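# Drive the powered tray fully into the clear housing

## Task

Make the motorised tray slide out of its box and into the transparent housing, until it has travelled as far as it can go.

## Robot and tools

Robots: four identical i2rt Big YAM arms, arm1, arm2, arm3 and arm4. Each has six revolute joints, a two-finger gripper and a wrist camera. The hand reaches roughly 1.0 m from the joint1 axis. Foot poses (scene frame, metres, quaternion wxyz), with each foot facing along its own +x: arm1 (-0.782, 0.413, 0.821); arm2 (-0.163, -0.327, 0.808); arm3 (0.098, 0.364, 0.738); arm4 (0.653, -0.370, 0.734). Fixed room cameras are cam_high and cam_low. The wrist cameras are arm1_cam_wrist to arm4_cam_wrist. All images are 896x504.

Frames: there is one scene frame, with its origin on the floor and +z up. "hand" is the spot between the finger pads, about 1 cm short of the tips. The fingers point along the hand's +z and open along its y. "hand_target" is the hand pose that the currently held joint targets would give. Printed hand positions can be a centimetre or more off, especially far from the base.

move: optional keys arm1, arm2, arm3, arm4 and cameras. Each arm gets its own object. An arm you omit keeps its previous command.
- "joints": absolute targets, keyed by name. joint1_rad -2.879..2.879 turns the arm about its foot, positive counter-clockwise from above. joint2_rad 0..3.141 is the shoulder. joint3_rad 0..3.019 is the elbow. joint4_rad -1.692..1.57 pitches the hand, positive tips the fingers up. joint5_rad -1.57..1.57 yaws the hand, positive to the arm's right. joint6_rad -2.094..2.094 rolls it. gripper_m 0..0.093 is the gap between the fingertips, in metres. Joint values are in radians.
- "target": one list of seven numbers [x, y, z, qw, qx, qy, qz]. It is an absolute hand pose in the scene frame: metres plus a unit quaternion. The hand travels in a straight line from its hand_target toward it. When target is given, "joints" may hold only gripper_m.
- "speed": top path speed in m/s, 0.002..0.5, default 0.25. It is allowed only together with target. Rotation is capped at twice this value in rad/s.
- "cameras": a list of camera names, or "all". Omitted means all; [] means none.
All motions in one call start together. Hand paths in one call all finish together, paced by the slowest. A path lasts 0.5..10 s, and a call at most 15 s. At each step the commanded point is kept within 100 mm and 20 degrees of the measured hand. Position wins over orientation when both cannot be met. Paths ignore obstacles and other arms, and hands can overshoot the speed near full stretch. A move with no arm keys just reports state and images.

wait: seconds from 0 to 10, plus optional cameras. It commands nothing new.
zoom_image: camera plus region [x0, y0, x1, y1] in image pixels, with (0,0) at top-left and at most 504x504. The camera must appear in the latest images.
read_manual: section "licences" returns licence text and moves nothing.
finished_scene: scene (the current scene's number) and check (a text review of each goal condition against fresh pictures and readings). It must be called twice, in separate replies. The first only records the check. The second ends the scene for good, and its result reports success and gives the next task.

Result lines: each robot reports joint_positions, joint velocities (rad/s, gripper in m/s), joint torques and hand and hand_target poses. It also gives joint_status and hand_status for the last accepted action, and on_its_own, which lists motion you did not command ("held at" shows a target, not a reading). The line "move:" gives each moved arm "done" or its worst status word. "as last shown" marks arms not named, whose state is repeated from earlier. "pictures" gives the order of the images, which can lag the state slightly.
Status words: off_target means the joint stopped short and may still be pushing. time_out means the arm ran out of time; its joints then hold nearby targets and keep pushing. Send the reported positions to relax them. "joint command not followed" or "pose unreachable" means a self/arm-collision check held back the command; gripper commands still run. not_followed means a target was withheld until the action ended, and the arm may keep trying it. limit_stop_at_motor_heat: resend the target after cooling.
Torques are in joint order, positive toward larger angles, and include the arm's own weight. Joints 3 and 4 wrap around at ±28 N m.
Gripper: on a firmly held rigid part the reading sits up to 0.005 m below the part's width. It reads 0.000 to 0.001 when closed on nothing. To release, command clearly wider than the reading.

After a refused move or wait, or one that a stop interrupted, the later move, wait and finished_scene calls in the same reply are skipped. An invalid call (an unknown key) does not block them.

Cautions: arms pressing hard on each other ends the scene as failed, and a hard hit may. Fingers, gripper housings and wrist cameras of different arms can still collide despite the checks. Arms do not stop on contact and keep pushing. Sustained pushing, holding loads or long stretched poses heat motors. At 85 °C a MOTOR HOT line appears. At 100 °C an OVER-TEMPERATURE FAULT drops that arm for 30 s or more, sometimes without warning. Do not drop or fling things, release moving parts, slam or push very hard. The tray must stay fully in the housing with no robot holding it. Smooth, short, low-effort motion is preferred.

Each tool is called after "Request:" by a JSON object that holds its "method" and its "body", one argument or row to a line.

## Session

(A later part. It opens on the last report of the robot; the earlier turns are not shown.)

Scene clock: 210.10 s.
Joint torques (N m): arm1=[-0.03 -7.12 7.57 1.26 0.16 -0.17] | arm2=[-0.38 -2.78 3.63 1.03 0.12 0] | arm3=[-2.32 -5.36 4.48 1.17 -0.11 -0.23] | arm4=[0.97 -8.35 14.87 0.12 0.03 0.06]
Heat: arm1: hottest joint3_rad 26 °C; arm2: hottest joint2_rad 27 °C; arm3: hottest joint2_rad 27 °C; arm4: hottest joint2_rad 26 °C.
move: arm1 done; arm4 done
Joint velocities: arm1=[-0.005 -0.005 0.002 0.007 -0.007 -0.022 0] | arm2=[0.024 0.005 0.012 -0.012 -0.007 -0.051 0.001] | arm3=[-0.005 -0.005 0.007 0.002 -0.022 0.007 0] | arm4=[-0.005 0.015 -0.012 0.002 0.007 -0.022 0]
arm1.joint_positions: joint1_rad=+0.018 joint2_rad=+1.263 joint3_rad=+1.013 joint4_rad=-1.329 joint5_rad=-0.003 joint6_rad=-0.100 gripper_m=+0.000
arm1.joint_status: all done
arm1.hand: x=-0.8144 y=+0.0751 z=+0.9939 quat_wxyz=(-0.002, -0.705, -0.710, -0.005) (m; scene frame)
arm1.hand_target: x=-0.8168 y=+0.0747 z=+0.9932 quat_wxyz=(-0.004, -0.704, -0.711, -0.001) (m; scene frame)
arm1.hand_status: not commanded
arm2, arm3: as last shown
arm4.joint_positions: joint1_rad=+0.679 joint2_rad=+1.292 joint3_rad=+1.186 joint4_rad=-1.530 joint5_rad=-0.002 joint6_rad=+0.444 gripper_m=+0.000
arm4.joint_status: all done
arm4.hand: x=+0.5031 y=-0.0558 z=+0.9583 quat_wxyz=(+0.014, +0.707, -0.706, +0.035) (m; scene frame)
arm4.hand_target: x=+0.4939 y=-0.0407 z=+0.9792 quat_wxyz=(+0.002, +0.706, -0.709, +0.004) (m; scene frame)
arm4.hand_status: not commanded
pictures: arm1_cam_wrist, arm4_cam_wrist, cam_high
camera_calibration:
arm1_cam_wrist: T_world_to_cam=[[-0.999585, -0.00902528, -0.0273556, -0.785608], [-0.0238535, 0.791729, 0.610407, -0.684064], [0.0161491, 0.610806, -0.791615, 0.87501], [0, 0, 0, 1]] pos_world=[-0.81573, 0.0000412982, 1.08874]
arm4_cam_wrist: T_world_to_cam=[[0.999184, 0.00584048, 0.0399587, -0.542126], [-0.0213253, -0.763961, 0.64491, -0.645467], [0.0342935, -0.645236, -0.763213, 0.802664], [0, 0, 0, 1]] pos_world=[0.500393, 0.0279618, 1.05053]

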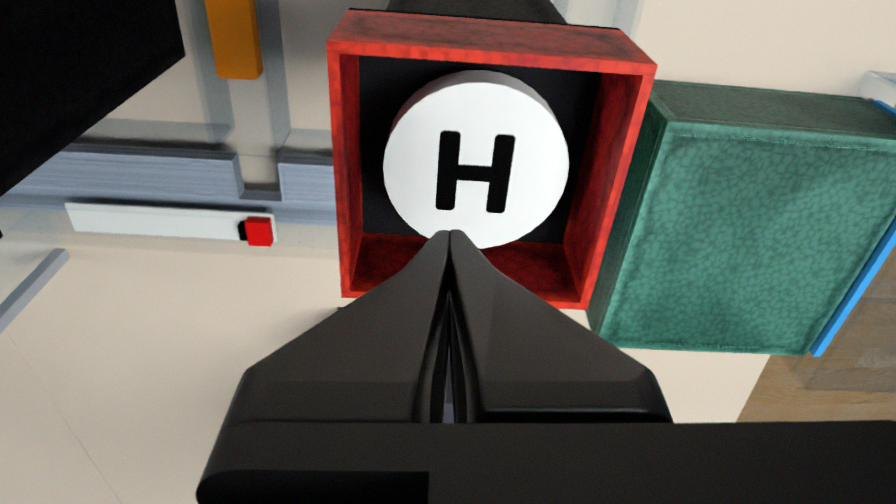

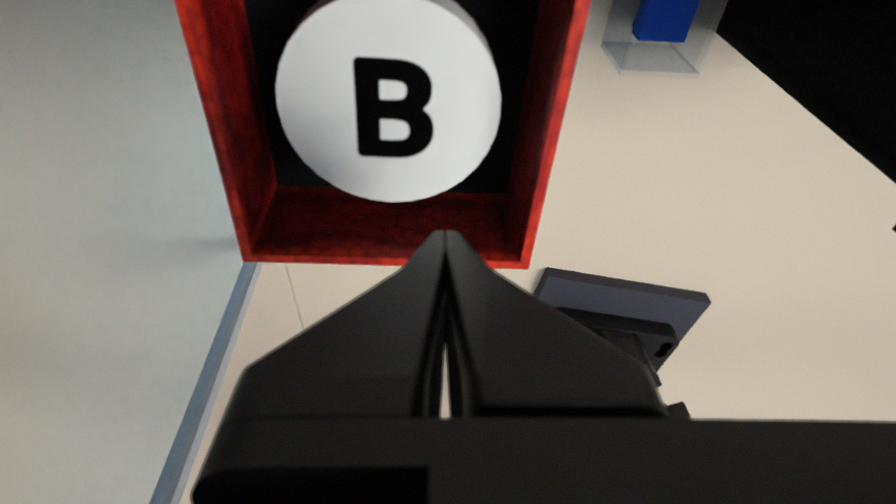

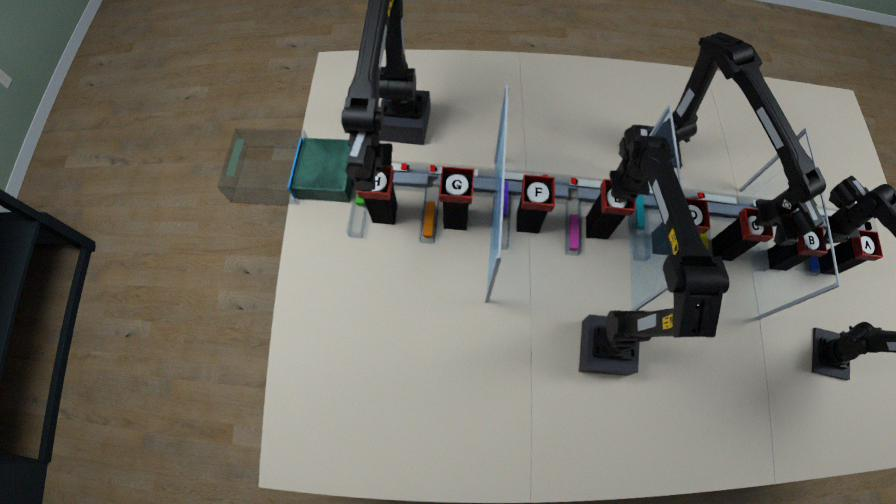

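Request:
{"method": "move", "body": {
  "arm4": {"joints": {"joint1_rad": 0.70, "joint2_rad": 1.455, "joint3_rad": 1.015, "joint4_rad": -1.345, "joint5_rad": 0, "joint6_rad": 0.455}},
  "arm1": {"joints": {"joint1_rad": -0.006, "joint2_rad": 1.435, "joint3_rad": 0.826, "joint4_rad": -1.177, "joint5_rad": 0, "joint6_rad": -0.108}},
  "cameras": ["arm1_cam_wrist", "arm4_cam_wrist", "cam_high", "cam_low"]
}}

Request:
{"method": "zoom_image", "body": {
  "camera": "cam_high",
  "region": [345, 160, 665, 260]
}}

Request:
{"method": "zoom_image", "body": {
  "camera": "cam_low",
  "region": [290, 195, 490, 295]
}}

Scene clock: 214.00 s.
Joint torques (N m): arm1=[-0.21 -1.14 1.5 1.42 0.16 -0.14] | arm2=[-0.32 -2.73 3.63 1.07 0.11 0.01] | arm3=[-2.32 -5.36 4.45 1.18 -0.11 -0.24] | arm4=[1.03 -1.26 0.09 0.57 0.04 0.05]
Heat: arm1: hottest joint3_rad 26 °C; arm2: hottest joint2_rad 27 °C; arm3: hottest joint2_rad 27 °C; arm4: hottest joint2_rad 26 °C.
move: arm1 done; arm4 time_out
Joint velocities: arm1=[-0.024 0.005 -0.002 -0.007 0.037 0.037 0] | arm2=[-0.005 0.005 -0.007 0.002 0.007 0.022 0] | arm3=[-0.015 -0.024 -0.017 0.007 -0.11 -0.007 0.001] | arm4=[0.005 0.005 -0.007 -0.022 -0.037 0.022 -0.001]
arm1.joint_positions: joint1_rad=+0.001 joint2_rad=+1.347 joint3_rad=+0.911 joint4_rad=-1.191 joint5_rad=-0.003 joint6_rad=-0.100 gripper_m=+0.000
arm1.joint_status: all done
arm1.hand: x=-0.8193 y=+0.0792 z=+0.9299 quat_wxyz=(+0.013, -0.710, -0.704, -0.024) (m; scene frame)
arm1.hand_target: x=-0.8173 y=+0.1167 z=+0.8782 quat_wxyz=(+0.063, -0.706, -0.700, -0.085) (m; scene frame)
arm1.hand_status: not commanded
arm2, arm3: as last shown
arm4.joint_positions: joint1_rad=+0.693 joint2_rad=+1.366 joint3_rad=+1.121 joint4_rad=-1.363 joint5_rad=-0.002 joint6_rad=+0.445 gripper_m=+0.000
arm4.joint_status: joint3_rad time_out (moved -0.064 of -0.171); the others done
arm4.on_its_own: joint3_rad reads +1.121 and still pushes toward +1.015 since a time_out
arm4.hand: x=+0.4872 y=-0.0348 z=+0.9075 quat_wxyz=(+0.009, +0.712, -0.702, +0.021) (m; scene frame)
arm4.hand_target: x=+0.5007 y=-0.0668 z=+0.8422 quat_wxyz=(+0.036, +0.707, -0.699, +0.106) (m; scene frame)
arm4.hand_status: not commanded
pictures: arm1_cam_wrist, arm4_cam_wrist, cam_high, cam_low
camera_calibration:
arm1_cam_wrist: T_world_to_cam=[[-0.999436, 0.00886542, -0.032393, -0.788898], [-0.0142644, 0.761149, 0.64842, -0.673326], [0.0304044, 0.648517, -0.760593, 0.801778], [0, 0, 0, 1]] pos_world=[-0.822435, -0.000470556, 1.02087]
arm4_cam_wrist: T_world_to_cam=[[0.999466, 0.0175192, 0.0275661, -0.512813], [-0.00355215, -0.78067, 0.624933, -0.588083], [0.0324683, -0.624698, -0.780191, 0.795006], [0, 0, 0, 1]] pos_world=[0.484637, 0.0465231, 1.00191]

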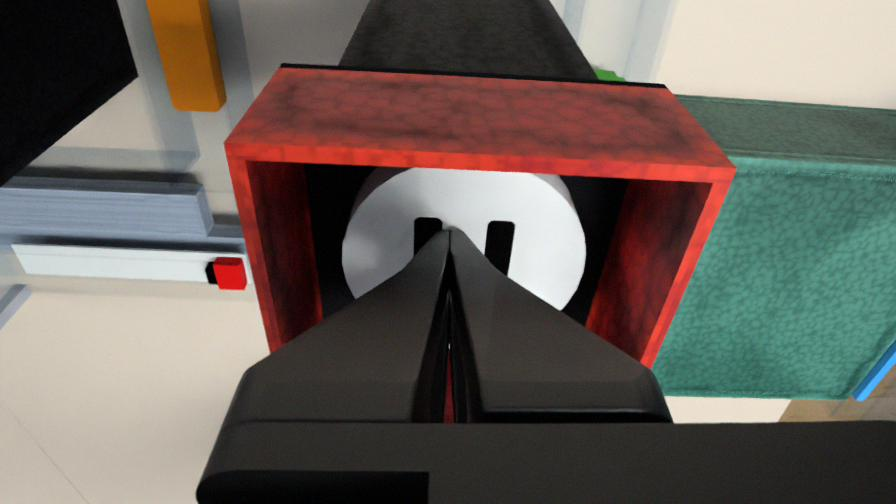

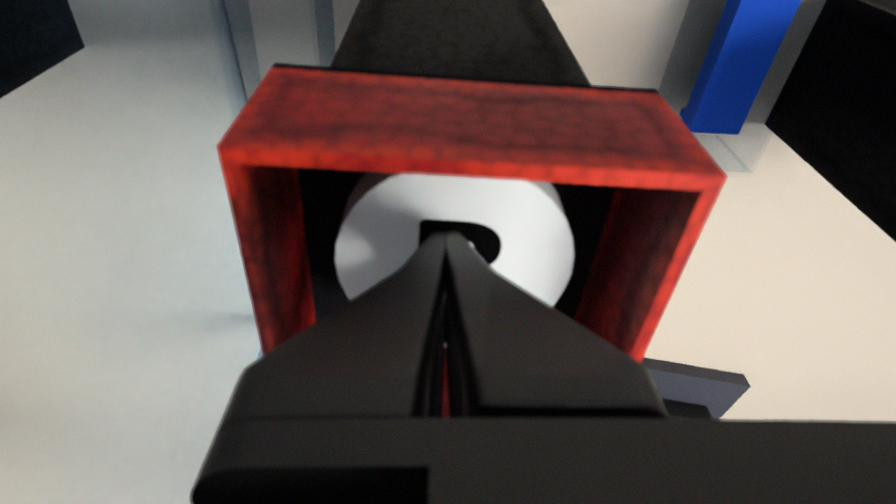

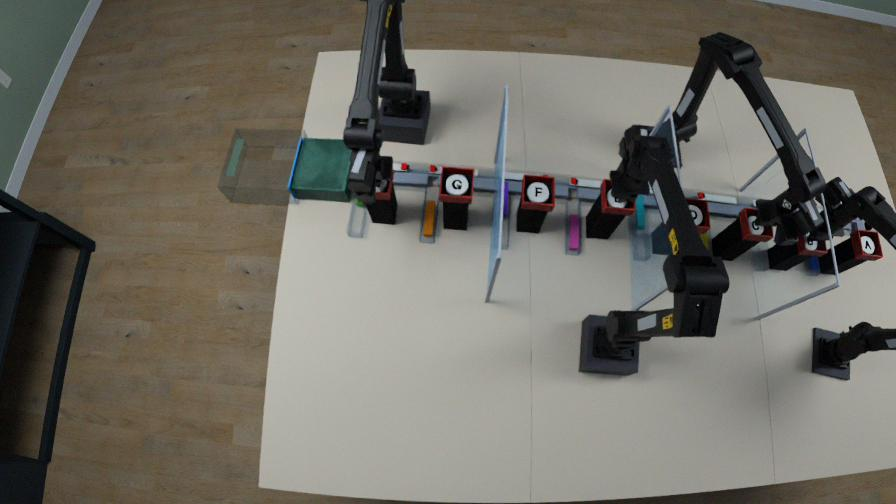

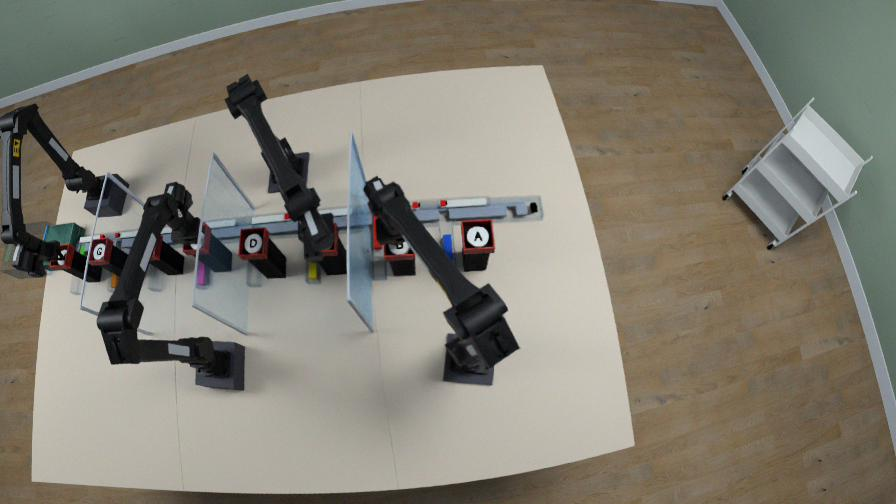

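Scaled by 1.575 from the camera's 896x504 image, which has a finer 1280x720 frame.

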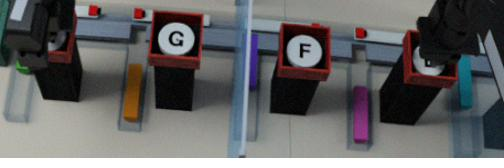

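Scaled by 2.520 from the camera's 896x504 image, which has a finer 1280x720 frame.

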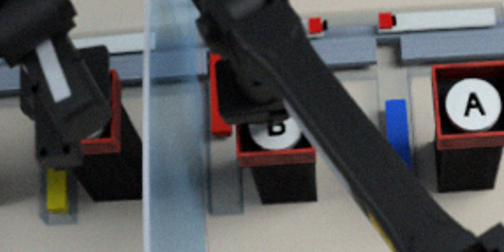

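Request:
{"method": "wait", "body": {
  "seconds": 8,
  "cameras": ["cam_high", "cam_low"]
}}

Request:
{"method": "zoom_image", "body": {
  "camera": "cam_high",
  "region": [345, 160, 665, 260]
}}

Request:
{"method": "zoom_image", "body": {
  "camera": "cam_low",
  "region": [290, 195, 490, 295]
}}

Scene clock: 222.20 s.
Joint torques (N m): arm1=[-0.09 -1.26 1.51 1.44 0.16 -0.16] | arm2=[-0.32 -2.67 3.63 1.05 0.08 0.02] | arm3=[-2.32 -5.36 4.42 1.17 -0.11 -0.23] | arm4=[1.08 -1.32 0.09 0.57 0.04 0.05]
Heat: arm1: hottest joint3_rad 26 °C; arm2: hottest joint2_rad 27 °C; arm3: hottest joint2_rad 27 °C; arm4: hottest joint2_rad 26 °C.
Joint velocities: arm1=[0.015 0.005 0.012 -0.002 -0.081 -0.037 0] | arm2=[-0.015 -0.005 0.002 -0.007 -0.007 -0.037 -0.001] | arm3=[-0.005 -0.005 0.002 0.002 -0.007 0.022 0] | arm4=[-0.005 -0.005 -0.017 0.002 -0.051 0.051 0]
arm1.joint_positions: joint1_rad=+0.001 joint2_rad=+1.347 joint3_rad=+0.911 joint4_rad=-1.191 joint5_rad=-0.003 joint6_rad=-0.100 gripper_m=+0.000
arm1.joint_status: all done
arm1.hand: x=-0.8193 y=+0.0792 z=+0.9299 quat_wxyz=(+0.013, -0.710, -0.704, -0.024) (m; scene frame)
arm1.hand_target: x=-0.8173 y=+0.1167 z=+0.8782 quat_wxyz=(+0.063, -0.706, -0.700, -0.085) (m; scene frame)
arm1.hand_status: not commanded
arm2.joint_positions: joint1_rad=+0.074 joint2_rad=+1.402 joint3_rad=+1.046 joint4_rad=-1.265 joint5_rad=-0.004 joint6_rad=-0.020 gripper_m=+0.001
arm2.joint_status: not commanded
arm2.hand: x=-0.1538 y=+0.0433 z=+0.9451 quat_wxyz=(+0.015, +0.704, -0.710, +0.018) (m; scene frame)
arm2.hand_target: x=-0.1553 y=+0.0167 z=+0.8834 quat_wxyz=(+0.074, +0.705, -0.702, +0.077) (m; scene frame)
arm2.hand_status: not commanded
arm3.joint_positions: joint1_rad=+0.520 joint2_rad=+1.442 joint3_rad=+1.258 joint4_rad=-1.430 joint5_rad=+0.002 joint6_rad=+0.462 gripper_m=+0.000
arm3.joint_status: not commanded
arm3.hand: x=+0.2719 y=-0.0042 z=+0.9346 quat_wxyz=(+0.022, -0.710, -0.703, -0.015) (m; scene frame)
arm3.hand_target: x=+0.2615 y=+0.0098 z=+0.8654 quat_wxyz=(+0.102, -0.706, -0.700, -0.044) (m; scene frame)
arm3.hand_status: not commanded
arm4.joint_positions: joint1_rad=+0.693 joint2_rad=+1.365 joint3_rad=+1.121 joint4_rad=-1.363 joint5_rad=-0.002 joint6_rad=+0.445 gripper_m=+0.000
arm4.joint_status: joint3_rad time_out (moved -0.064 of -0.171); the others done
arm4.on_its_own: joint3_rad reads +1.121 and still pushes toward +1.015 since a time_out
arm4.hand: x=+0.4872 y=-0.0348 z=+0.9076 quat_wxyz=(+0.009, +0.712, -0.702, +0.021) (m; scene frame)
arm4.hand_target: x=+0.5007 y=-0.0668 z=+0.8423 quat_wxyz=(+0.036, +0.707, -0.699, +0.106) (m; scene frame)
arm4.hand_status: not commanded
wait: 8.00 s; at rest by 0.07 s
pictures: cam_high, cam_low

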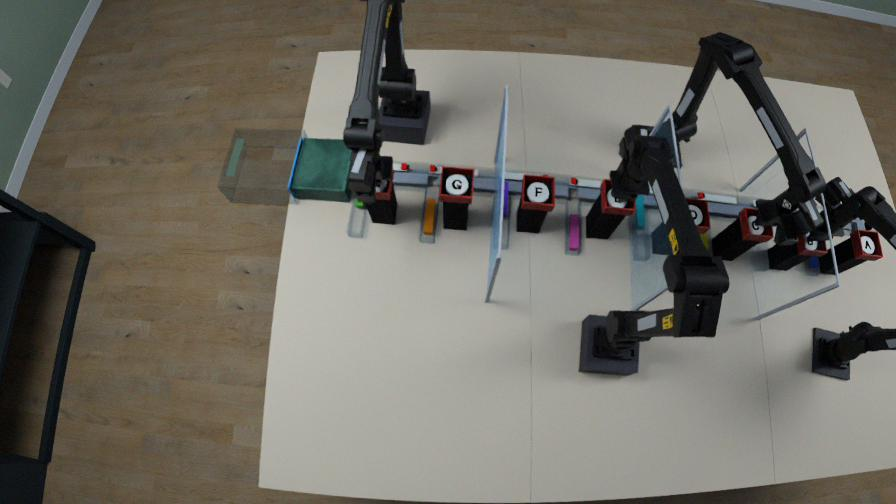

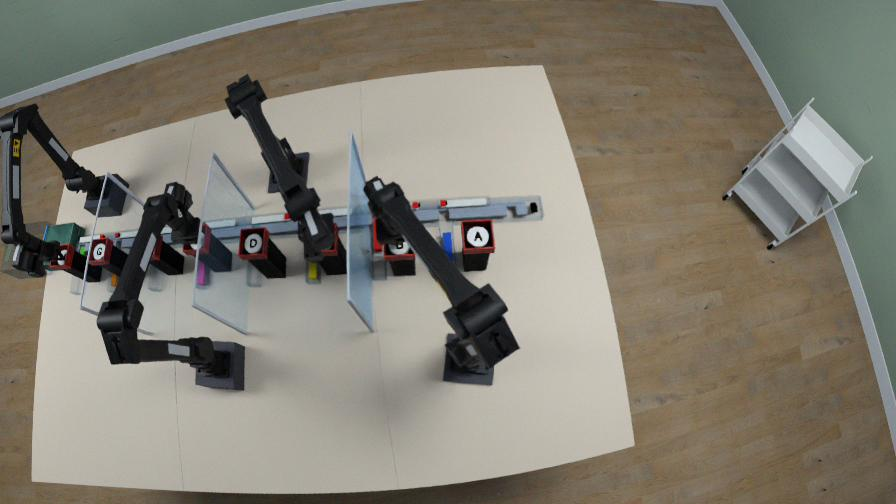

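Scaled by 1.575 from the camera's 896x504 image, which has a finer 1280x720 frame.

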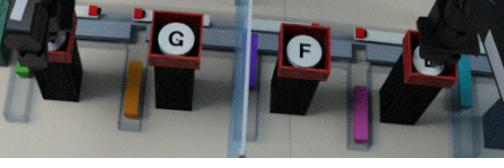

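Scaled by 2.520 from the camera's 896x504 image, which has a finer 1280x720 frame.

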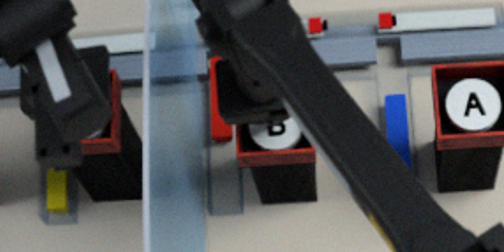

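Request:
{"method": "wait", "body": {
  "seconds": 8.3,
  "cameras": []
}}

Request:
{"method": "move", "body": {
  "arm3": {"joints": {"joint1_rad": 0.508, "joint2_rad": 1.408, "joint3_rad": 1.448, "joint4_rad": -1.60, "joint5_rad": 0, "joint6_rad": 0.45}},
  "cameras": []
}}

Request:
{"method": "move", "body": {
  "arm3": {"joints": {"joint1_rad": -0.042, "joint2_rad": 1.283, "joint3_rad": 1.277, "joint4_rad": -1.564, "joint5_rad": 0, "joint6_rad": -0.109}},
  "cameras": ["arm3_cam_wrist", "cam_high"]
}}

Scene clock: 230.97 s.
Joint torques (N m): arm1=[0.21 -1.2 1.5 1.39 0.16 -0.16] | arm2=[-0.32 -2.84 3.6 1.05 0.12 0.01] | arm3=[-2.2 -5.25 4.4 1.18 -0.11 -0.23] | arm4=[1.08 -1.26 0.08 0.57 0.04 0.05]
Heat: arm1: hottest joint6_rad 26 °C; arm2: hottest joint2_rad 26 °C; arm3: hottest joint2_rad 27 °C; arm4: hottest joint2_rad 26 °C.
Joint velocities: arm1=[-0.005 -0.015 0.002 0.002 -0.022 -0.007 0] | arm2=[0.005 -0.005 -0.022 -0.012 -0.066 -0.022 0] | arm3=[-0.005 -0.005 0.002 0.007 -0.022 -0.066 0] | arm4=[0.005 0.015 0.007 -0.017 -0.007 -0.081 -0.001]
arm1.joint_positions: joint1_rad=+0.001 joint2_rad=+1.347 joint3_rad=+0.911 joint4_rad=-1.191 joint5_rad=-0.003 joint6_rad=-0.100 gripper_m=+0.000
arm1.joint_status: all done
arm1.hand: x=-0.8193 y=+0.0792 z=+0.9299 quat_wxyz=(+0.013, -0.710, -0.704, -0.024) (m; scene frame)
arm1.hand_target: x=-0.8173 y=+0.1167 z=+0.8782 quat_wxyz=(+0.063, -0.706, -0.700, -0.085) (m; scene frame)
arm1.hand_status: not commanded
arm2.joint_positions: joint1_rad=+0.074 joint2_rad=+1.402 joint3_rad=+1.046 joint4_rad=-1.265 joint5_rad=-0.004 joint6_rad=-0.020 gripper_m=+0.001
arm2.joint_status: not commanded
arm2.hand: x=-0.1538 y=+0.0433 z=+0.9451 quat_wxyz=(+0.015, +0.704, -0.710, +0.018) (m; scene frame)
arm2.hand_target: x=-0.1553 y=+0.0167 z=+0.8834 quat_wxyz=(+0.074, +0.705, -0.702, +0.077) (m; scene frame)
arm2.hand_status: not commanded
arm3.joint_positions: joint1_rad=+0.520 joint2_rad=+1.442 joint3_rad=+1.258 joint4_rad=-1.430 joint5_rad=+0.002 joint6_rad=+0.462 gripper_m=+0.000
arm3.joint_status: not commanded
arm3.hand: x=+0.2719 y=-0.0042 z=+0.9346 quat_wxyz=(+0.022, -0.710, -0.703, -0.015) (m; scene frame)
arm3.hand_target: x=+0.2615 y=+0.0098 z=+0.8654 quat_wxyz=(+0.102, -0.706, -0.700, -0.044) (m; scene frame)
arm3.hand_status: not commanded
arm4.joint_positions: joint1_rad=+0.693 joint2_rad=+1.365 joint3_rad=+1.121 joint4_rad=-1.363 joint5_rad=-0.002 joint6_rad=+0.445 gripper_m=+0.000
arm4.joint_status: joint3_rad time_out (moved -0.064 of -0.171); the others done
arm4.on_its_own: joint3_rad reads +1.121 and still pushes toward +1.015 since a time_out
arm4.hand: x=+0.4872 y=-0.0348 z=+0.9076 quat_wxyz=(+0.009, +0.712, -0.702, +0.021) (m; scene frame)
arm4.hand_target: x=+0.5007 y=-0.0668 z=+0.8423 quat_wxyz=(+0.036, +0.707, -0.699, +0.106) (m; scene frame)
arm4.hand_status: not commanded
wait: 8.30 s; at rest from the start
pictures: none
No camera images: "cameras" was empty.

Scene clock: 232.13 s.
Joint torques (N m): arm1=[-0.15 -1.08 1.46 1.39 0.16 -0.15] | arm2=[-0.09 -2.78 3.49 0.95 0.1 0.03] | arm3=[-2.37 -14.92 14.68 0.01 -0.11 -0.23] | arm4=[1.08 -1.32 0.08 0.57 0.04 0.05]
Heat: arm1: hottest joint6_rad 26 °C; arm2: hottest joint2_rad 26 °C; arm3: hottest joint2_rad 27 °C; arm4: hottest joint2_rad 26 °C.
move: arm3 done
Joint velocities: arm1=[0.005 0.015 0.002 0.007 0.022 0.037 -0.002] | arm2=[-0.015 -0.005 -0.002 0.007 -0.081 -0.022 0.001] | arm3=[0.005 -0.005 -0.007 -0.017 0.051 -0.022 0] | arm4=[-0.005 -0.015 -0.022 -0.012 0.007 -0.066 0.001]
arm1.joint_positions: joint1_rad=+0.001 joint2_rad=+1.347 joint3_rad=+0.911 joint4_rad=-1.191 joint5_rad=-0.003 joint6_rad=-0.100 gripper_m=+0.000
arm1.joint_status: not commanded
arm1.hand: x=-0.8193 y=+0.0792 z=+0.9299 quat_wxyz=(+0.013, -0.710, -0.704, -0.024) (m; scene frame)
arm1.hand_target: x=-0.8173 y=+0.1167 z=+0.8782 quat_wxyz=(+0.063, -0.706, -0.700, -0.085) (m; scene frame)
arm1.hand_status: not commanded
arm2: as last shown
arm3.joint_positions: joint1_rad=+0.520 joint2_rad=+1.415 joint3_rad=+1.406 joint4_rad=-1.591 joint5_rad=+0.002 joint6_rad=+0.461 gripper_m=+0.000
arm3.joint_status: all done
arm3.hand: x=+0.2710 y=-0.0047 z=+1.0014 quat_wxyz=(+0.015, -0.710, -0.704, -0.012) (m; scene frame)
arm3.hand_target: x=+0.2695 y=-0.0129 z=+1.0197 quat_wxyz=(-0.004, -0.711, -0.703, -0.007) (m; scene frame)
arm3.hand_status: not commanded
arm4.joint_positions: joint1_rad=+0.693 joint2_rad=+1.365 joint3_rad=+1.121 joint4_rad=-1.363 joint5_rad=-0.002 joint6_rad=+0.445 gripper_m=+0.000
arm4.joint_status: not commanded
arm4.on_its_own: joint3_rad reads +1.121 and still pushes toward +1.015 since a time_out
arm4.hand: x=+0.4872 y=-0.0348 z=+0.9076 quat_wxyz=(+0.009, +0.712, -0.702, +0.021) (m; scene frame)
arm4.hand_target: x=+0.5007 y=-0.0668 z=+0.8423 quat_wxyz=(+0.036, +0.707, -0.699, +0.106) (m; scene frame)
arm4.hand_status: not commanded
pictures: none
No camera images: "cameras" was empty.

Scene clock: 233.83 s.
Joint torques (N m): arm1=[0.03 -1.2 1.48 1.42 0.16 -0.16] | arm2=[-0.03 -2.78 3.6 1.03 0.11 0.03] | arm3=[-2.37 -13.1 10.89 0.85 -0.14 -0.18] | arm4=[1.03 -1.26 0.08 0.57 0.04 0.05]
Heat: arm1: hottest joint6_rad 26 °C; arm2: hottest joint2_rad 26 °C; arm3: hottest joint2_rad 27 °C; arm4: hottest joint2_rad 26 °C.
move: arm3 done
Joint velocities: arm1=[0.005 0.015 0.012 0.007 0.007 -0.037 0] | arm2=[-0.005 -0.005 0.002 -0.012 -0.022 0.022 -0.001] | arm3=[0.005 -0.005 0.007 -0.007 -0.022 -0.022 0] | arm4=[-0.005 0.015 -0.002 -0.007 -0.051 0.022 0]
arm1, arm2: as last shown
arm3.joint_positions: joint1_rad=-0.032 joint2_rad=+1.290 joint3_rad=+1.278 joint4_rad=-1.573 joint5_rad=+0.001 joint6_rad=-0.097 gripper_m=+0.000
arm3.joint_status: all done
arm3.hand: x=+0.0583 y=+0.0016 z=+0.9960 quat_wxyz=(+0.006, -0.708, -0.706, -0.014) (m; scene frame)
arm3.hand_target: x=+0.0546 y=+0.0009 z=+0.9978 quat_wxyz=(+0.001, -0.708, -0.706, -0.008) (m; scene frame)
arm3.hand_status: not commanded
arm4.joint_positions: joint1_rad=+0.693 joint2_rad=+1.365 joint3_rad=+1.121 joint4_rad=-1.363 joint5_rad=-0.002 joint6_rad=+0.445 gripper_m=+0.000
arm4.joint_status: not commanded
arm4.on_its_own: joint3_rad reads +1.121 and still pushes toward +1.015 since a time_out
arm4.hand: x=+0.4872 y=-0.0348 z=+0.9076 quat_wxyz=(+0.009, +0.712, -0.702, +0.021) (m; scene frame)
arm4.hand_target: x=+0.5007 y=-0.0668 z=+0.8423 quat_wxyz=(+0.036, +0.707, -0.699, +0.106) (m; scene frame)
arm4.hand_status: not commanded
pictures: arm3_cam_wrist, cam_high
camera_calibration:
arm3_cam_wrist: T_world_to_cam=[[-0.999887, 0.00492409, -0.0141751, 0.071499], [-0.00478883, 0.790528, 0.612407, -0.608161], [0.0142213, 0.612406, -0.790416, 0.913246], [0, 0, 0, 1]] pos_world=[0.055591, -0.0788605, 1.0953]

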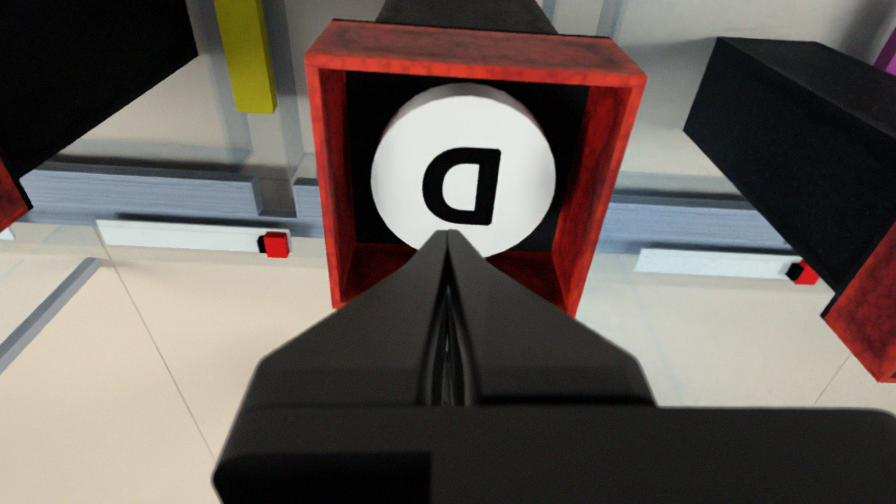

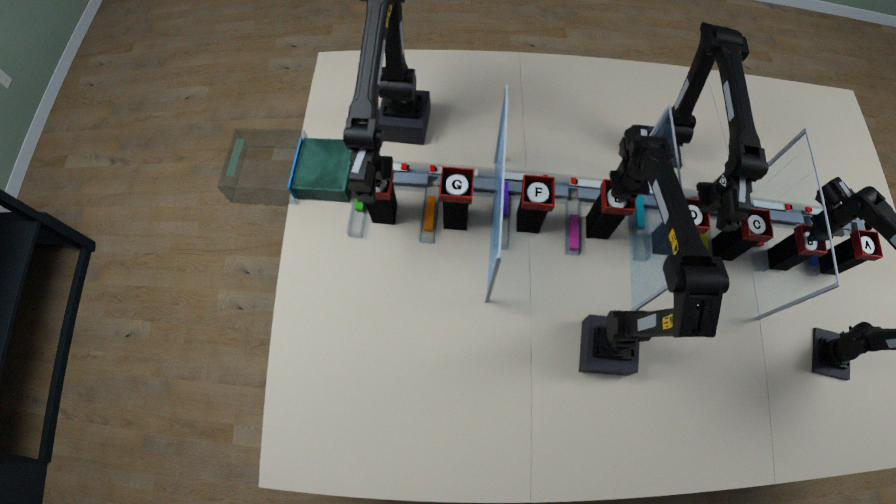

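Request:
{"method": "move", "body": {
  "arm3": {"joints": {"joint1_rad": -0.055, "joint2_rad": 1.435, "joint3_rad": 1.064, "joint4_rad": -1.405, "joint5_rad": 0, "joint6_rad": -0.109}},
  "cameras": ["arm3_cam_wrist", "cam_high", "cam_low"]
}}

Request:
{"method": "zoom_image", "body": {
  "camera": "cam_high",
  "region": [345, 160, 665, 260]
}}

Request:
{"method": "zoom_image", "body": {
  "camera": "cam_low",
  "region": [290, 195, 490, 295]
}}

Request:
{"method": "zoom_image", "body": {
  "camera": "cam_high",
  "region": [655, 185, 755, 275]
}}

Scene clock: 236.23 s.
Joint torques (N m): arm1=[-0.09 -1.2 1.48 1.42 0.15 -0.15] | arm2=[-0.21 -2.61 3.55 1.01 0.11 0.02] | arm3=[-2.32 -3.55 1.54 1.63 -0.13 -0.23] | arm4=[1.08 -1.26 0.08 0.57 0.04 0.06]
Heat: arm1: hottest joint6_rad 26 °C; arm2: hottest joint2_rad 26 °C; arm3: hottest joint2_rad 27 °C; arm4: hottest joint2_rad 26 °C.
move: arm3 time_out
Joint velocities: arm1=[0.015 -0.005 -0.007 -0.002 -0.022 0.037 0] | arm2=[-0.015 -0.005 -0.012 -0.007 -0.007 -0.051 0] | arm3=[-0.015 -0.005 -0.002 0.002 -0.066 -0.081 0] | arm4=[-0.005 -0.024 -0.007 -0.007 -0.007 -0.022 0.001]
arm1, arm2: as last shown
arm3.joint_positions: joint1_rad=-0.043 joint2_rad=+1.319 joint3_rad=+1.170 joint4_rad=-1.432 joint5_rad=+0.001 joint6_rad=-0.098 gripper_m=+0.000
arm3.joint_status: joint3_rad time_out (moved -0.108 of -0.214); the others done
arm3.on_its_own: joint3_rad reads +1.170 and still pushes toward +1.064 since a time_out
arm3.hand: x=+0.0538 y=-0.0053 z=+0.9446 quat_wxyz=(+0.005, -0.712, -0.702, -0.012) (m; scene frame)
arm3.hand_target: x=+0.0536 y=+0.0208 z=+0.8691 quat_wxyz=(+0.064, -0.708, -0.698, -0.089) (m; scene frame)
arm3.hand_status: not commanded
arm4.joint_positions: joint1_rad=+0.693 joint2_rad=+1.365 joint3_rad=+1.121 joint4_rad=-1.363 joint5_rad=-0.002 joint6_rad=+0.445 gripper_m=+0.000
arm4.joint_status: not commanded
arm4.on_its_own: joint3_rad reads +1.121 and still pushes toward +1.015 since a time_out
arm4.hand: x=+0.4872 y=-0.0348 z=+0.9076 quat_wxyz=(+0.009, +0.712, -0.702, +0.021) (m; scene frame)
arm4.hand_target: x=+0.5007 y=-0.0668 z=+0.8423 quat_wxyz=(+0.036, +0.707, -0.699, +0.106) (m; scene frame)
arm4.hand_status: not commanded
pictures: arm3_cam_wrist, cam_high, cam_low
camera_calibration:
arm3_cam_wrist: T_world_to_cam=[[-0.999786, 0.0155846, -0.0136378, 0.0658939], [0.00405155, 0.793011, 0.609194, -0.568666], [0.020309, 0.609008, -0.792904, 0.878911], [0, 0, 0, 1]] pos_world=[0.050334, -0.0853326, 1.04422]

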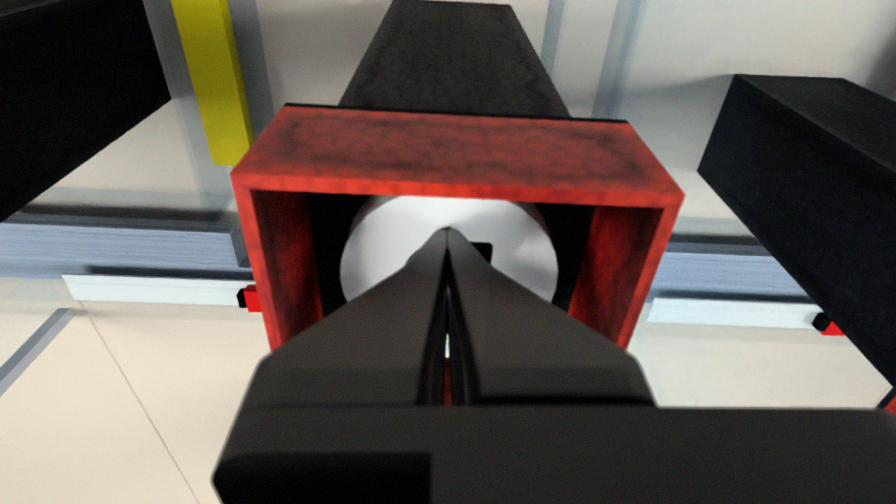

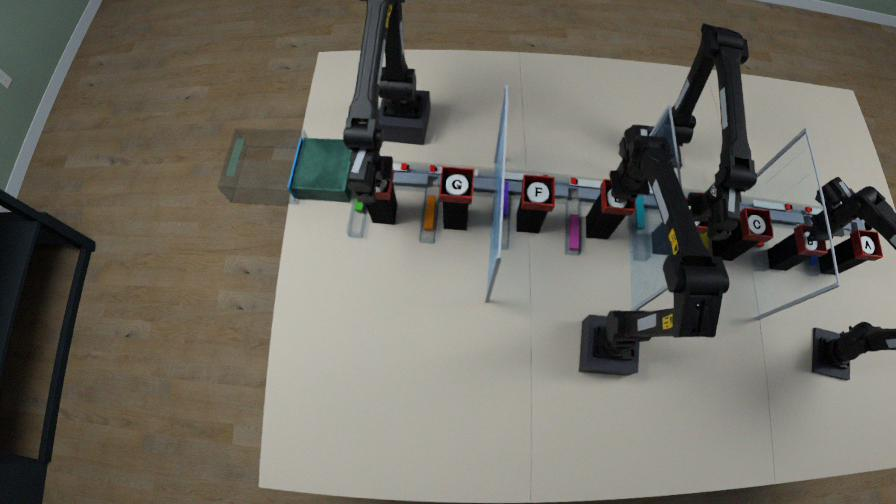

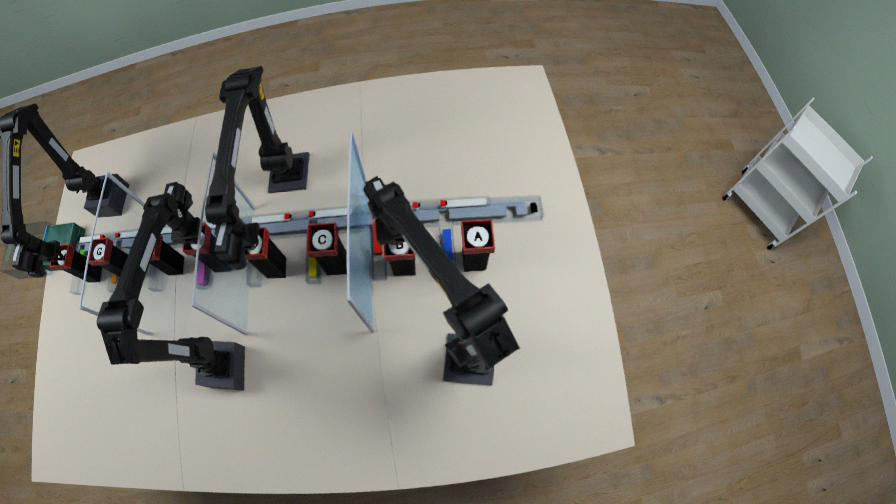

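Scaled by 1.575 from the camera's 896x504 image, which has a finer 1280x720 frame.

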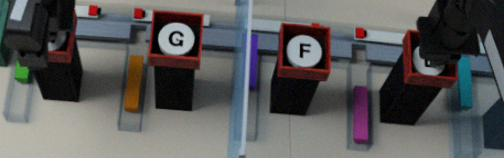

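Scaled by 2.520 from the camera's 896x504 image, which has a finer 1280x720 frame.

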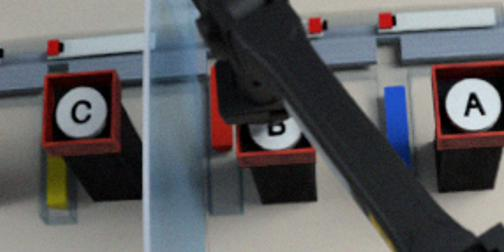

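Scaled by 5.040 from the camera's 896x504 image, which has a finer 1280x720 frame.

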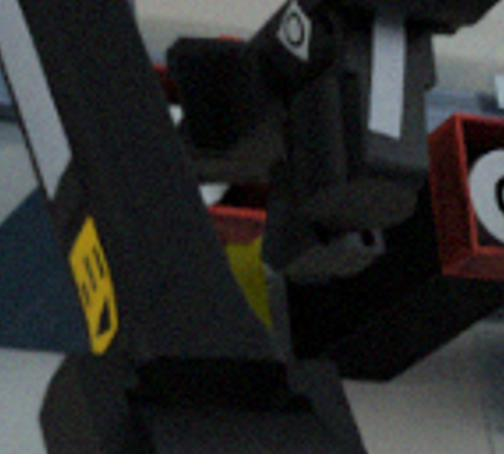

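Request:
{"method": "wait", "body": {
  "seconds": 9.2,
  "cameras": ["cam_high", "cam_low"]
}}

Request:
{"method": "zoom_image", "body": {
  "camera": "cam_high",
  "region": [345, 160, 665, 260]
}}

Request:
{"method": "zoom_image", "body": {
  "camera": "cam_low",
  "region": [290, 195, 490, 295]
}}

Request:
{"method": "zoom_image", "body": {
  "camera": "cam_low",
  "region": [180, 190, 320, 290]
}}

Scene clock: 246.17 s.
Joint torques (N m): arm1=[-0.03 -1.03 1.47 1.4 0.15 -0.16] | arm2=[-0.56 -2.73 3.56 0.87 0.1 0.01] | arm3=[-2.37 -3.49 1.51 1.68 -0.13 -0.24] | arm4=[1.08 -1.26 0.09 0.57 0.04 0.05]
Heat: arm1: hottest joint6_rad 26 °C; arm2: hottest joint2_rad 26 °C; arm3: hottest joint2_rad 27 °C; arm4: hottest joint2_rad 26 °C.
Joint velocities: arm1=[0.005 0.005 -0.012 -0.002 -0.066 -0.037 -0.001] | arm2=[0.005 0.005 -0.012 0.007 -0.007 -0.007 0] | arm3=[-0.005 -0.005 -0.012 0.002 -0.095 0.037 -0.001] | arm4=[-0.005 -0.005 -0.012 0.017 0.007 0.007 0.001]
arm1.joint_positions: joint1_rad=+0.001 joint2_rad=+1.347 joint3_rad=+0.911 joint4_rad=-1.191 joint5_rad=-0.003 joint6_rad=-0.100 gripper_m=+0.000
arm1.joint_status: not commanded
arm1.hand: x=-0.8193 y=+0.0792 z=+0.9299 quat_wxyz=(+0.013, -0.710, -0.704, -0.024) (m; scene frame)
arm1.hand_target: x=-0.8173 y=+0.1167 z=+0.8782 quat_wxyz=(+0.063, -0.706, -0.700, -0.085) (m; scene frame)
arm1.hand_status: not commanded
arm2.joint_positions: joint1_rad=+0.074 joint2_rad=+1.402 joint3_rad=+1.046 joint4_rad=-1.265 joint5_rad=-0.004 joint6_rad=-0.020 gripper_m=+0.001
arm2.joint_status: not commanded
arm2.hand: x=-0.1538 y=+0.0433 z=+0.9451 quat_wxyz=(+0.015, +0.704, -0.710, +0.018) (m; scene frame)
arm2.hand_target: x=-0.1553 y=+0.0167 z=+0.8834 quat_wxyz=(+0.074, +0.705, -0.702, +0.077) (m; scene frame)
arm2.hand_status: not commanded
arm3.joint_positions: joint1_rad=-0.043 joint2_rad=+1.319 joint3_rad=+1.170 joint4_rad=-1.432 joint5_rad=+0.001 joint6_rad=-0.098 gripper_m=+0.000
arm3.joint_status: joint3_rad time_out (moved -0.108 of -0.214); the others done
arm3.on_its_own: joint3_rad reads +1.170 and still pushes toward +1.064 since a time_out
arm3.hand: x=+0.0538 y=-0.0053 z=+0.9446 quat_wxyz=(+0.005, -0.712, -0.702, -0.012) (m; scene frame)
arm3.hand_target: x=+0.0536 y=+0.0208 z=+0.8691 quat_wxyz=(+0.064, -0.708, -0.698, -0.089) (m; scene frame)
arm3.hand_status: not commanded
arm4.joint_positions: joint1_rad=+0.693 joint2_rad=+1.365 joint3_rad=+1.121 joint4_rad=-1.363 joint5_rad=-0.002 joint6_rad=+0.445 gripper_m=+0.000
arm4.joint_status: not commanded
arm4.on_its_own: joint3_rad reads +1.121 and still pushes toward +1.015 since a time_out
arm4.hand: x=+0.4872 y=-0.0348 z=+0.9076 quat_wxyz=(+0.009, +0.712, -0.702, +0.021) (m; scene frame)
arm4.hand_target: x=+0.5007 y=-0.0668 z=+0.8423 quat_wxyz=(+0.036, +0.707, -0.699, +0.106) (m; scene frame)
arm4.hand_status: not commanded
wait: 9.20 s; at rest from the start
pictures: cam_high, cam_low

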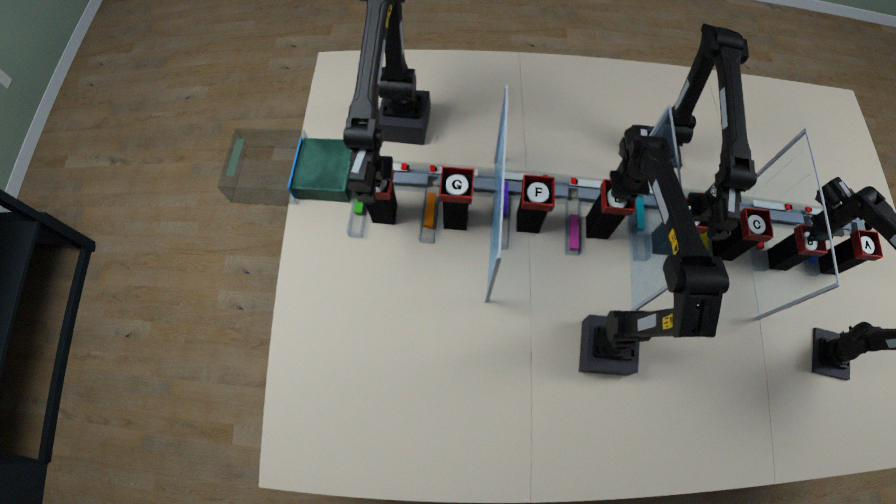

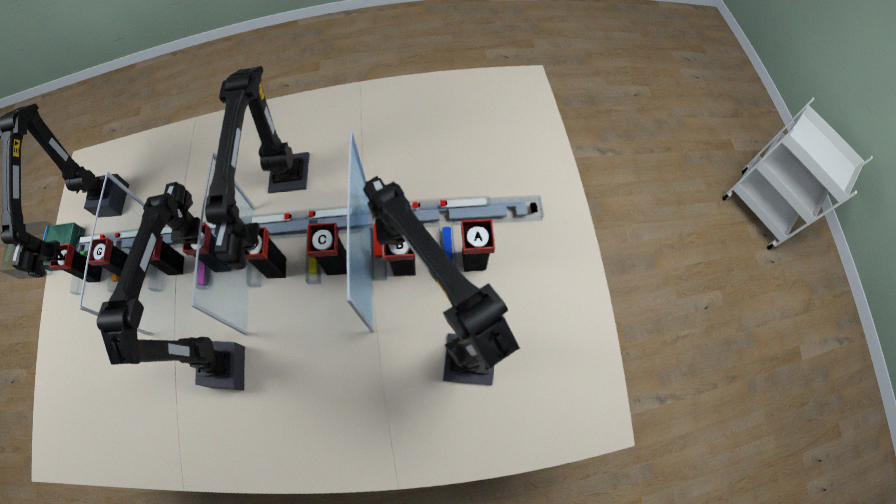

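Scaled by 1.575 from the camera's 896x504 image, which has a finer 1280x720 frame.

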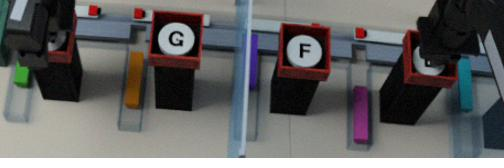

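Scaled by 2.520 from the camera's 896x504 image, which has a finer 1280x720 frame.

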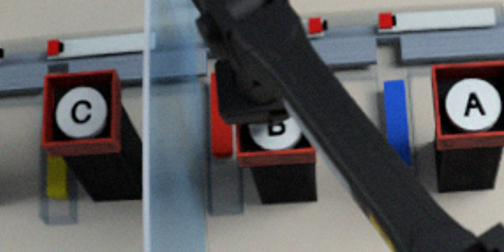

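Scaled by 3.600 from the camera's 896x504 image, which has a finer 1280x720 frame.

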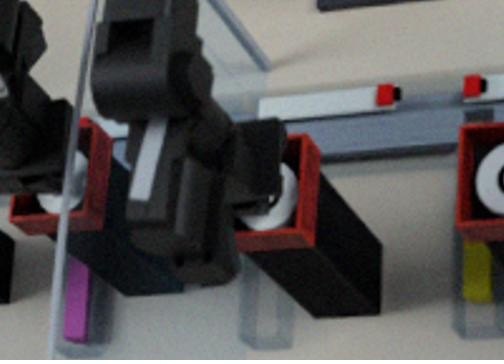

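Request:
{"method": "zoom_image", "body": {
  "camera": "cam_high",
  "region": [600, 180, 680, 260]
}}

Request:
{"method": "wait", "body": {
  "seconds": 3,
  "cameras": ["cam_high", "cam_low"]
}}

Request:
{"method": "zoom_image", "body": {
  "camera": "cam_high",
  "region": [600, 180, 680, 260]
}}

Request:
{"method": "zoom_image", "body": {
  "camera": "cam_low",
  "region": [290, 195, 490, 295]
}}

Scaled by 6.300 from the camera's 896x504 image, which has a finer 1280x720 frame.

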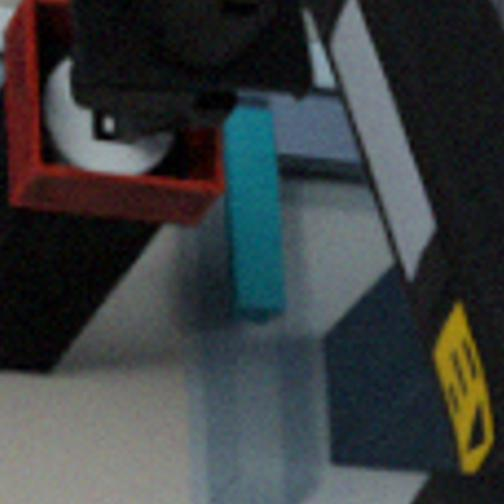

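Scene clock: 249.47 s.
Joint torques (N m): arm1=[-0.03 -1.14 1.54 1.39 0.15 -0.15] | arm2=[-0.15 -2.67 3.54 1.05 0.12 0.07] | arm3=[-2.37 -3.37 1.52 1.65 -0.12 -0.23] | arm4=[1.08 -1.26 0.08 0.57 0.04 0.05]
Heat: arm1: hottest joint6_rad 26 °C; arm2: hottest joint2_rad 26 °C; arm3: hottest joint2_rad 27 °C; arm4: hottest joint2_rad 26 °C.
Joint velocities: arm1=[-0.005 -0.015 0.002 -0.017 0.022 0.022 0.002] | arm2=[-0.015 -0.015 -0.002 -0.002 -0.022 -0.022 -0.001] | arm3=[-0.005 0.005 0.002 -0.007 -0.037 -0.037 0] | arm4=[-0.005 0.005 0.002 0.007 0.007 -0.037 0]
arm1.joint_positions: joint1_rad=+0.001 joint2_rad=+1.347 joint3_rad=+0.911 joint4_rad=-1.191 joint5_rad=-0.003 joint6_rad=-0.100 gripper_m=+0.000
arm1.joint_status: not commanded
arm1.hand: x=-0.8193 y=+0.0792 z=+0.9299 quat_wxyz=(+0.013, -0.710, -0.704, -0.024) (m; scene frame)
arm1.hand_target: x=-0.8173 y=+0.1167 z=+0.8782 quat_wxyz=(+0.063, -0.706, -0.700, -0.085) (m; scene frame)
arm1.hand_status: not commanded
arm2.joint_positions: joint1_rad=+0.074 joint2_rad=+1.402 joint3_rad=+1.046 joint4_rad=-1.265 joint5_rad=-0.004 joint6_rad=-0.020 gripper_m=+0.001
arm2.joint_status: not commanded
arm2.hand: x=-0.1538 y=+0.0433 z=+0.9451 quat_wxyz=(+0.015, +0.704, -0.710, +0.018) (m; scene frame)
arm2.hand_target: x=-0.1553 y=+0.0167 z=+0.8834 quat_wxyz=(+0.074, +0.705, -0.702, +0.077) (m; scene frame)
arm2.hand_status: not commanded
arm3.joint_positions: joint1_rad=-0.043 joint2_rad=+1.319 joint3_rad=+1.170 joint4_rad=-1.432 joint5_rad=+0.001 joint6_rad=-0.098 gripper_m=+0.000
arm3.joint_status: joint3_rad time_out (moved -0.108 of -0.214); the others done
arm3.on_its_own: joint3_rad reads +1.170 and still pushes toward +1.064 since a time_out
arm3.hand: x=+0.0538 y=-0.0053 z=+0.9446 quat_wxyz=(+0.005, -0.712, -0.702, -0.012) (m; scene frame)
arm3.hand_target: x=+0.0536 y=+0.0208 z=+0.8691 quat_wxyz=(+0.064, -0.708, -0.698, -0.089) (m; scene frame)
arm3.hand_status: not commanded
arm4.joint_positions: joint1_rad=+0.693 joint2_rad=+1.365 joint3_rad=+1.121 joint4_rad=-1.363 joint5_rad=-0.002 joint6_rad=+0.445 gripper_m=+0.000
arm4.joint_status: not commanded
arm4.on_its_own: joint3_rad reads +1.121 and still pushes toward +1.015 since a time_out
arm4.hand: x=+0.4872 y=-0.0348 z=+0.9076 quat_wxyz=(+0.009, +0.712, -0.702, +0.021) (m; scene frame)
arm4.hand_target: x=+0.5007 y=-0.0668 z=+0.8423 quat_wxyz=(+0.036, +0.707, -0.699, +0.106) (m; scene frame)
arm4.hand_status: not commanded
wait: 3.00 s; at rest from the start
pictures: cam_high, cam_low

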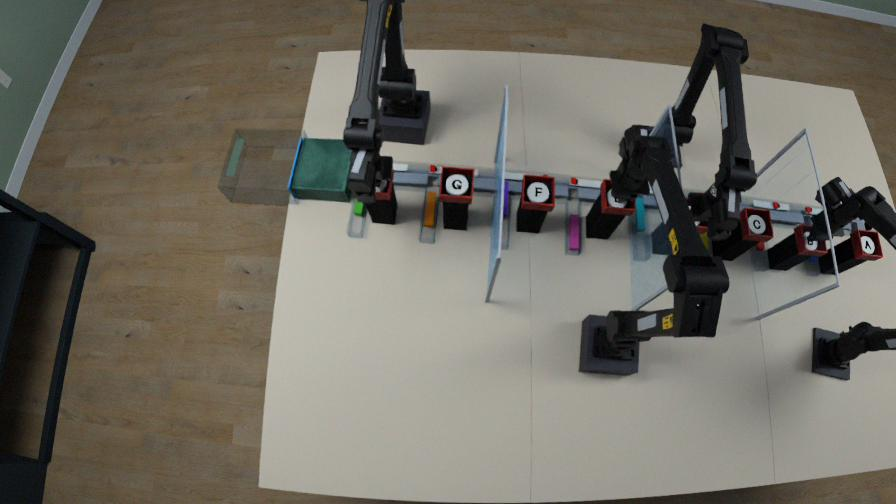

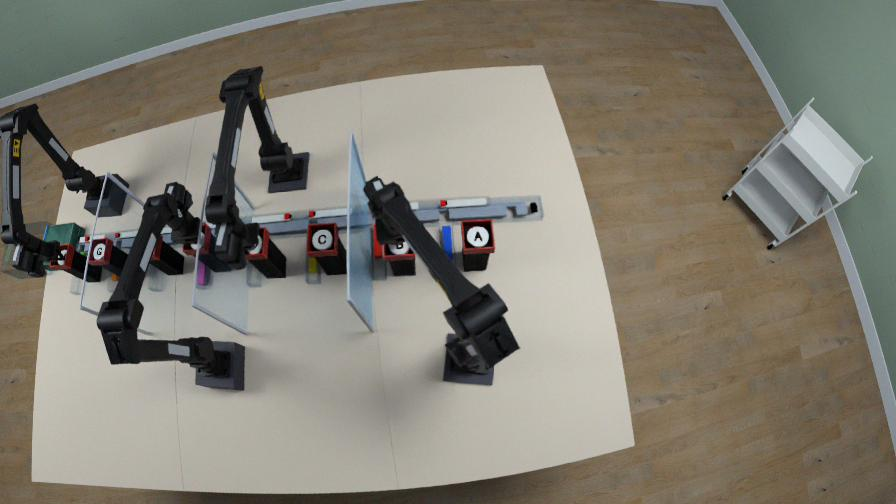

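Scaled by 6.300 from the camera's 896x504 image, which has a finer 1280x720 frame.

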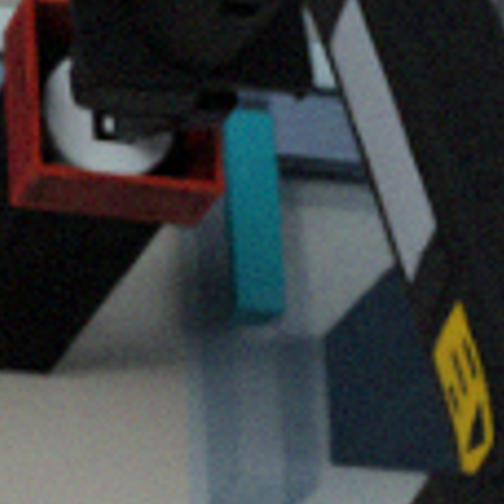

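Scaled by 2.520 from the camera's 896x504 image, which has a finer 1280x720 frame.

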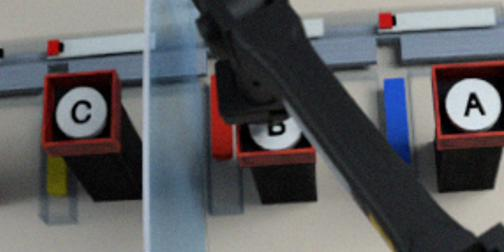

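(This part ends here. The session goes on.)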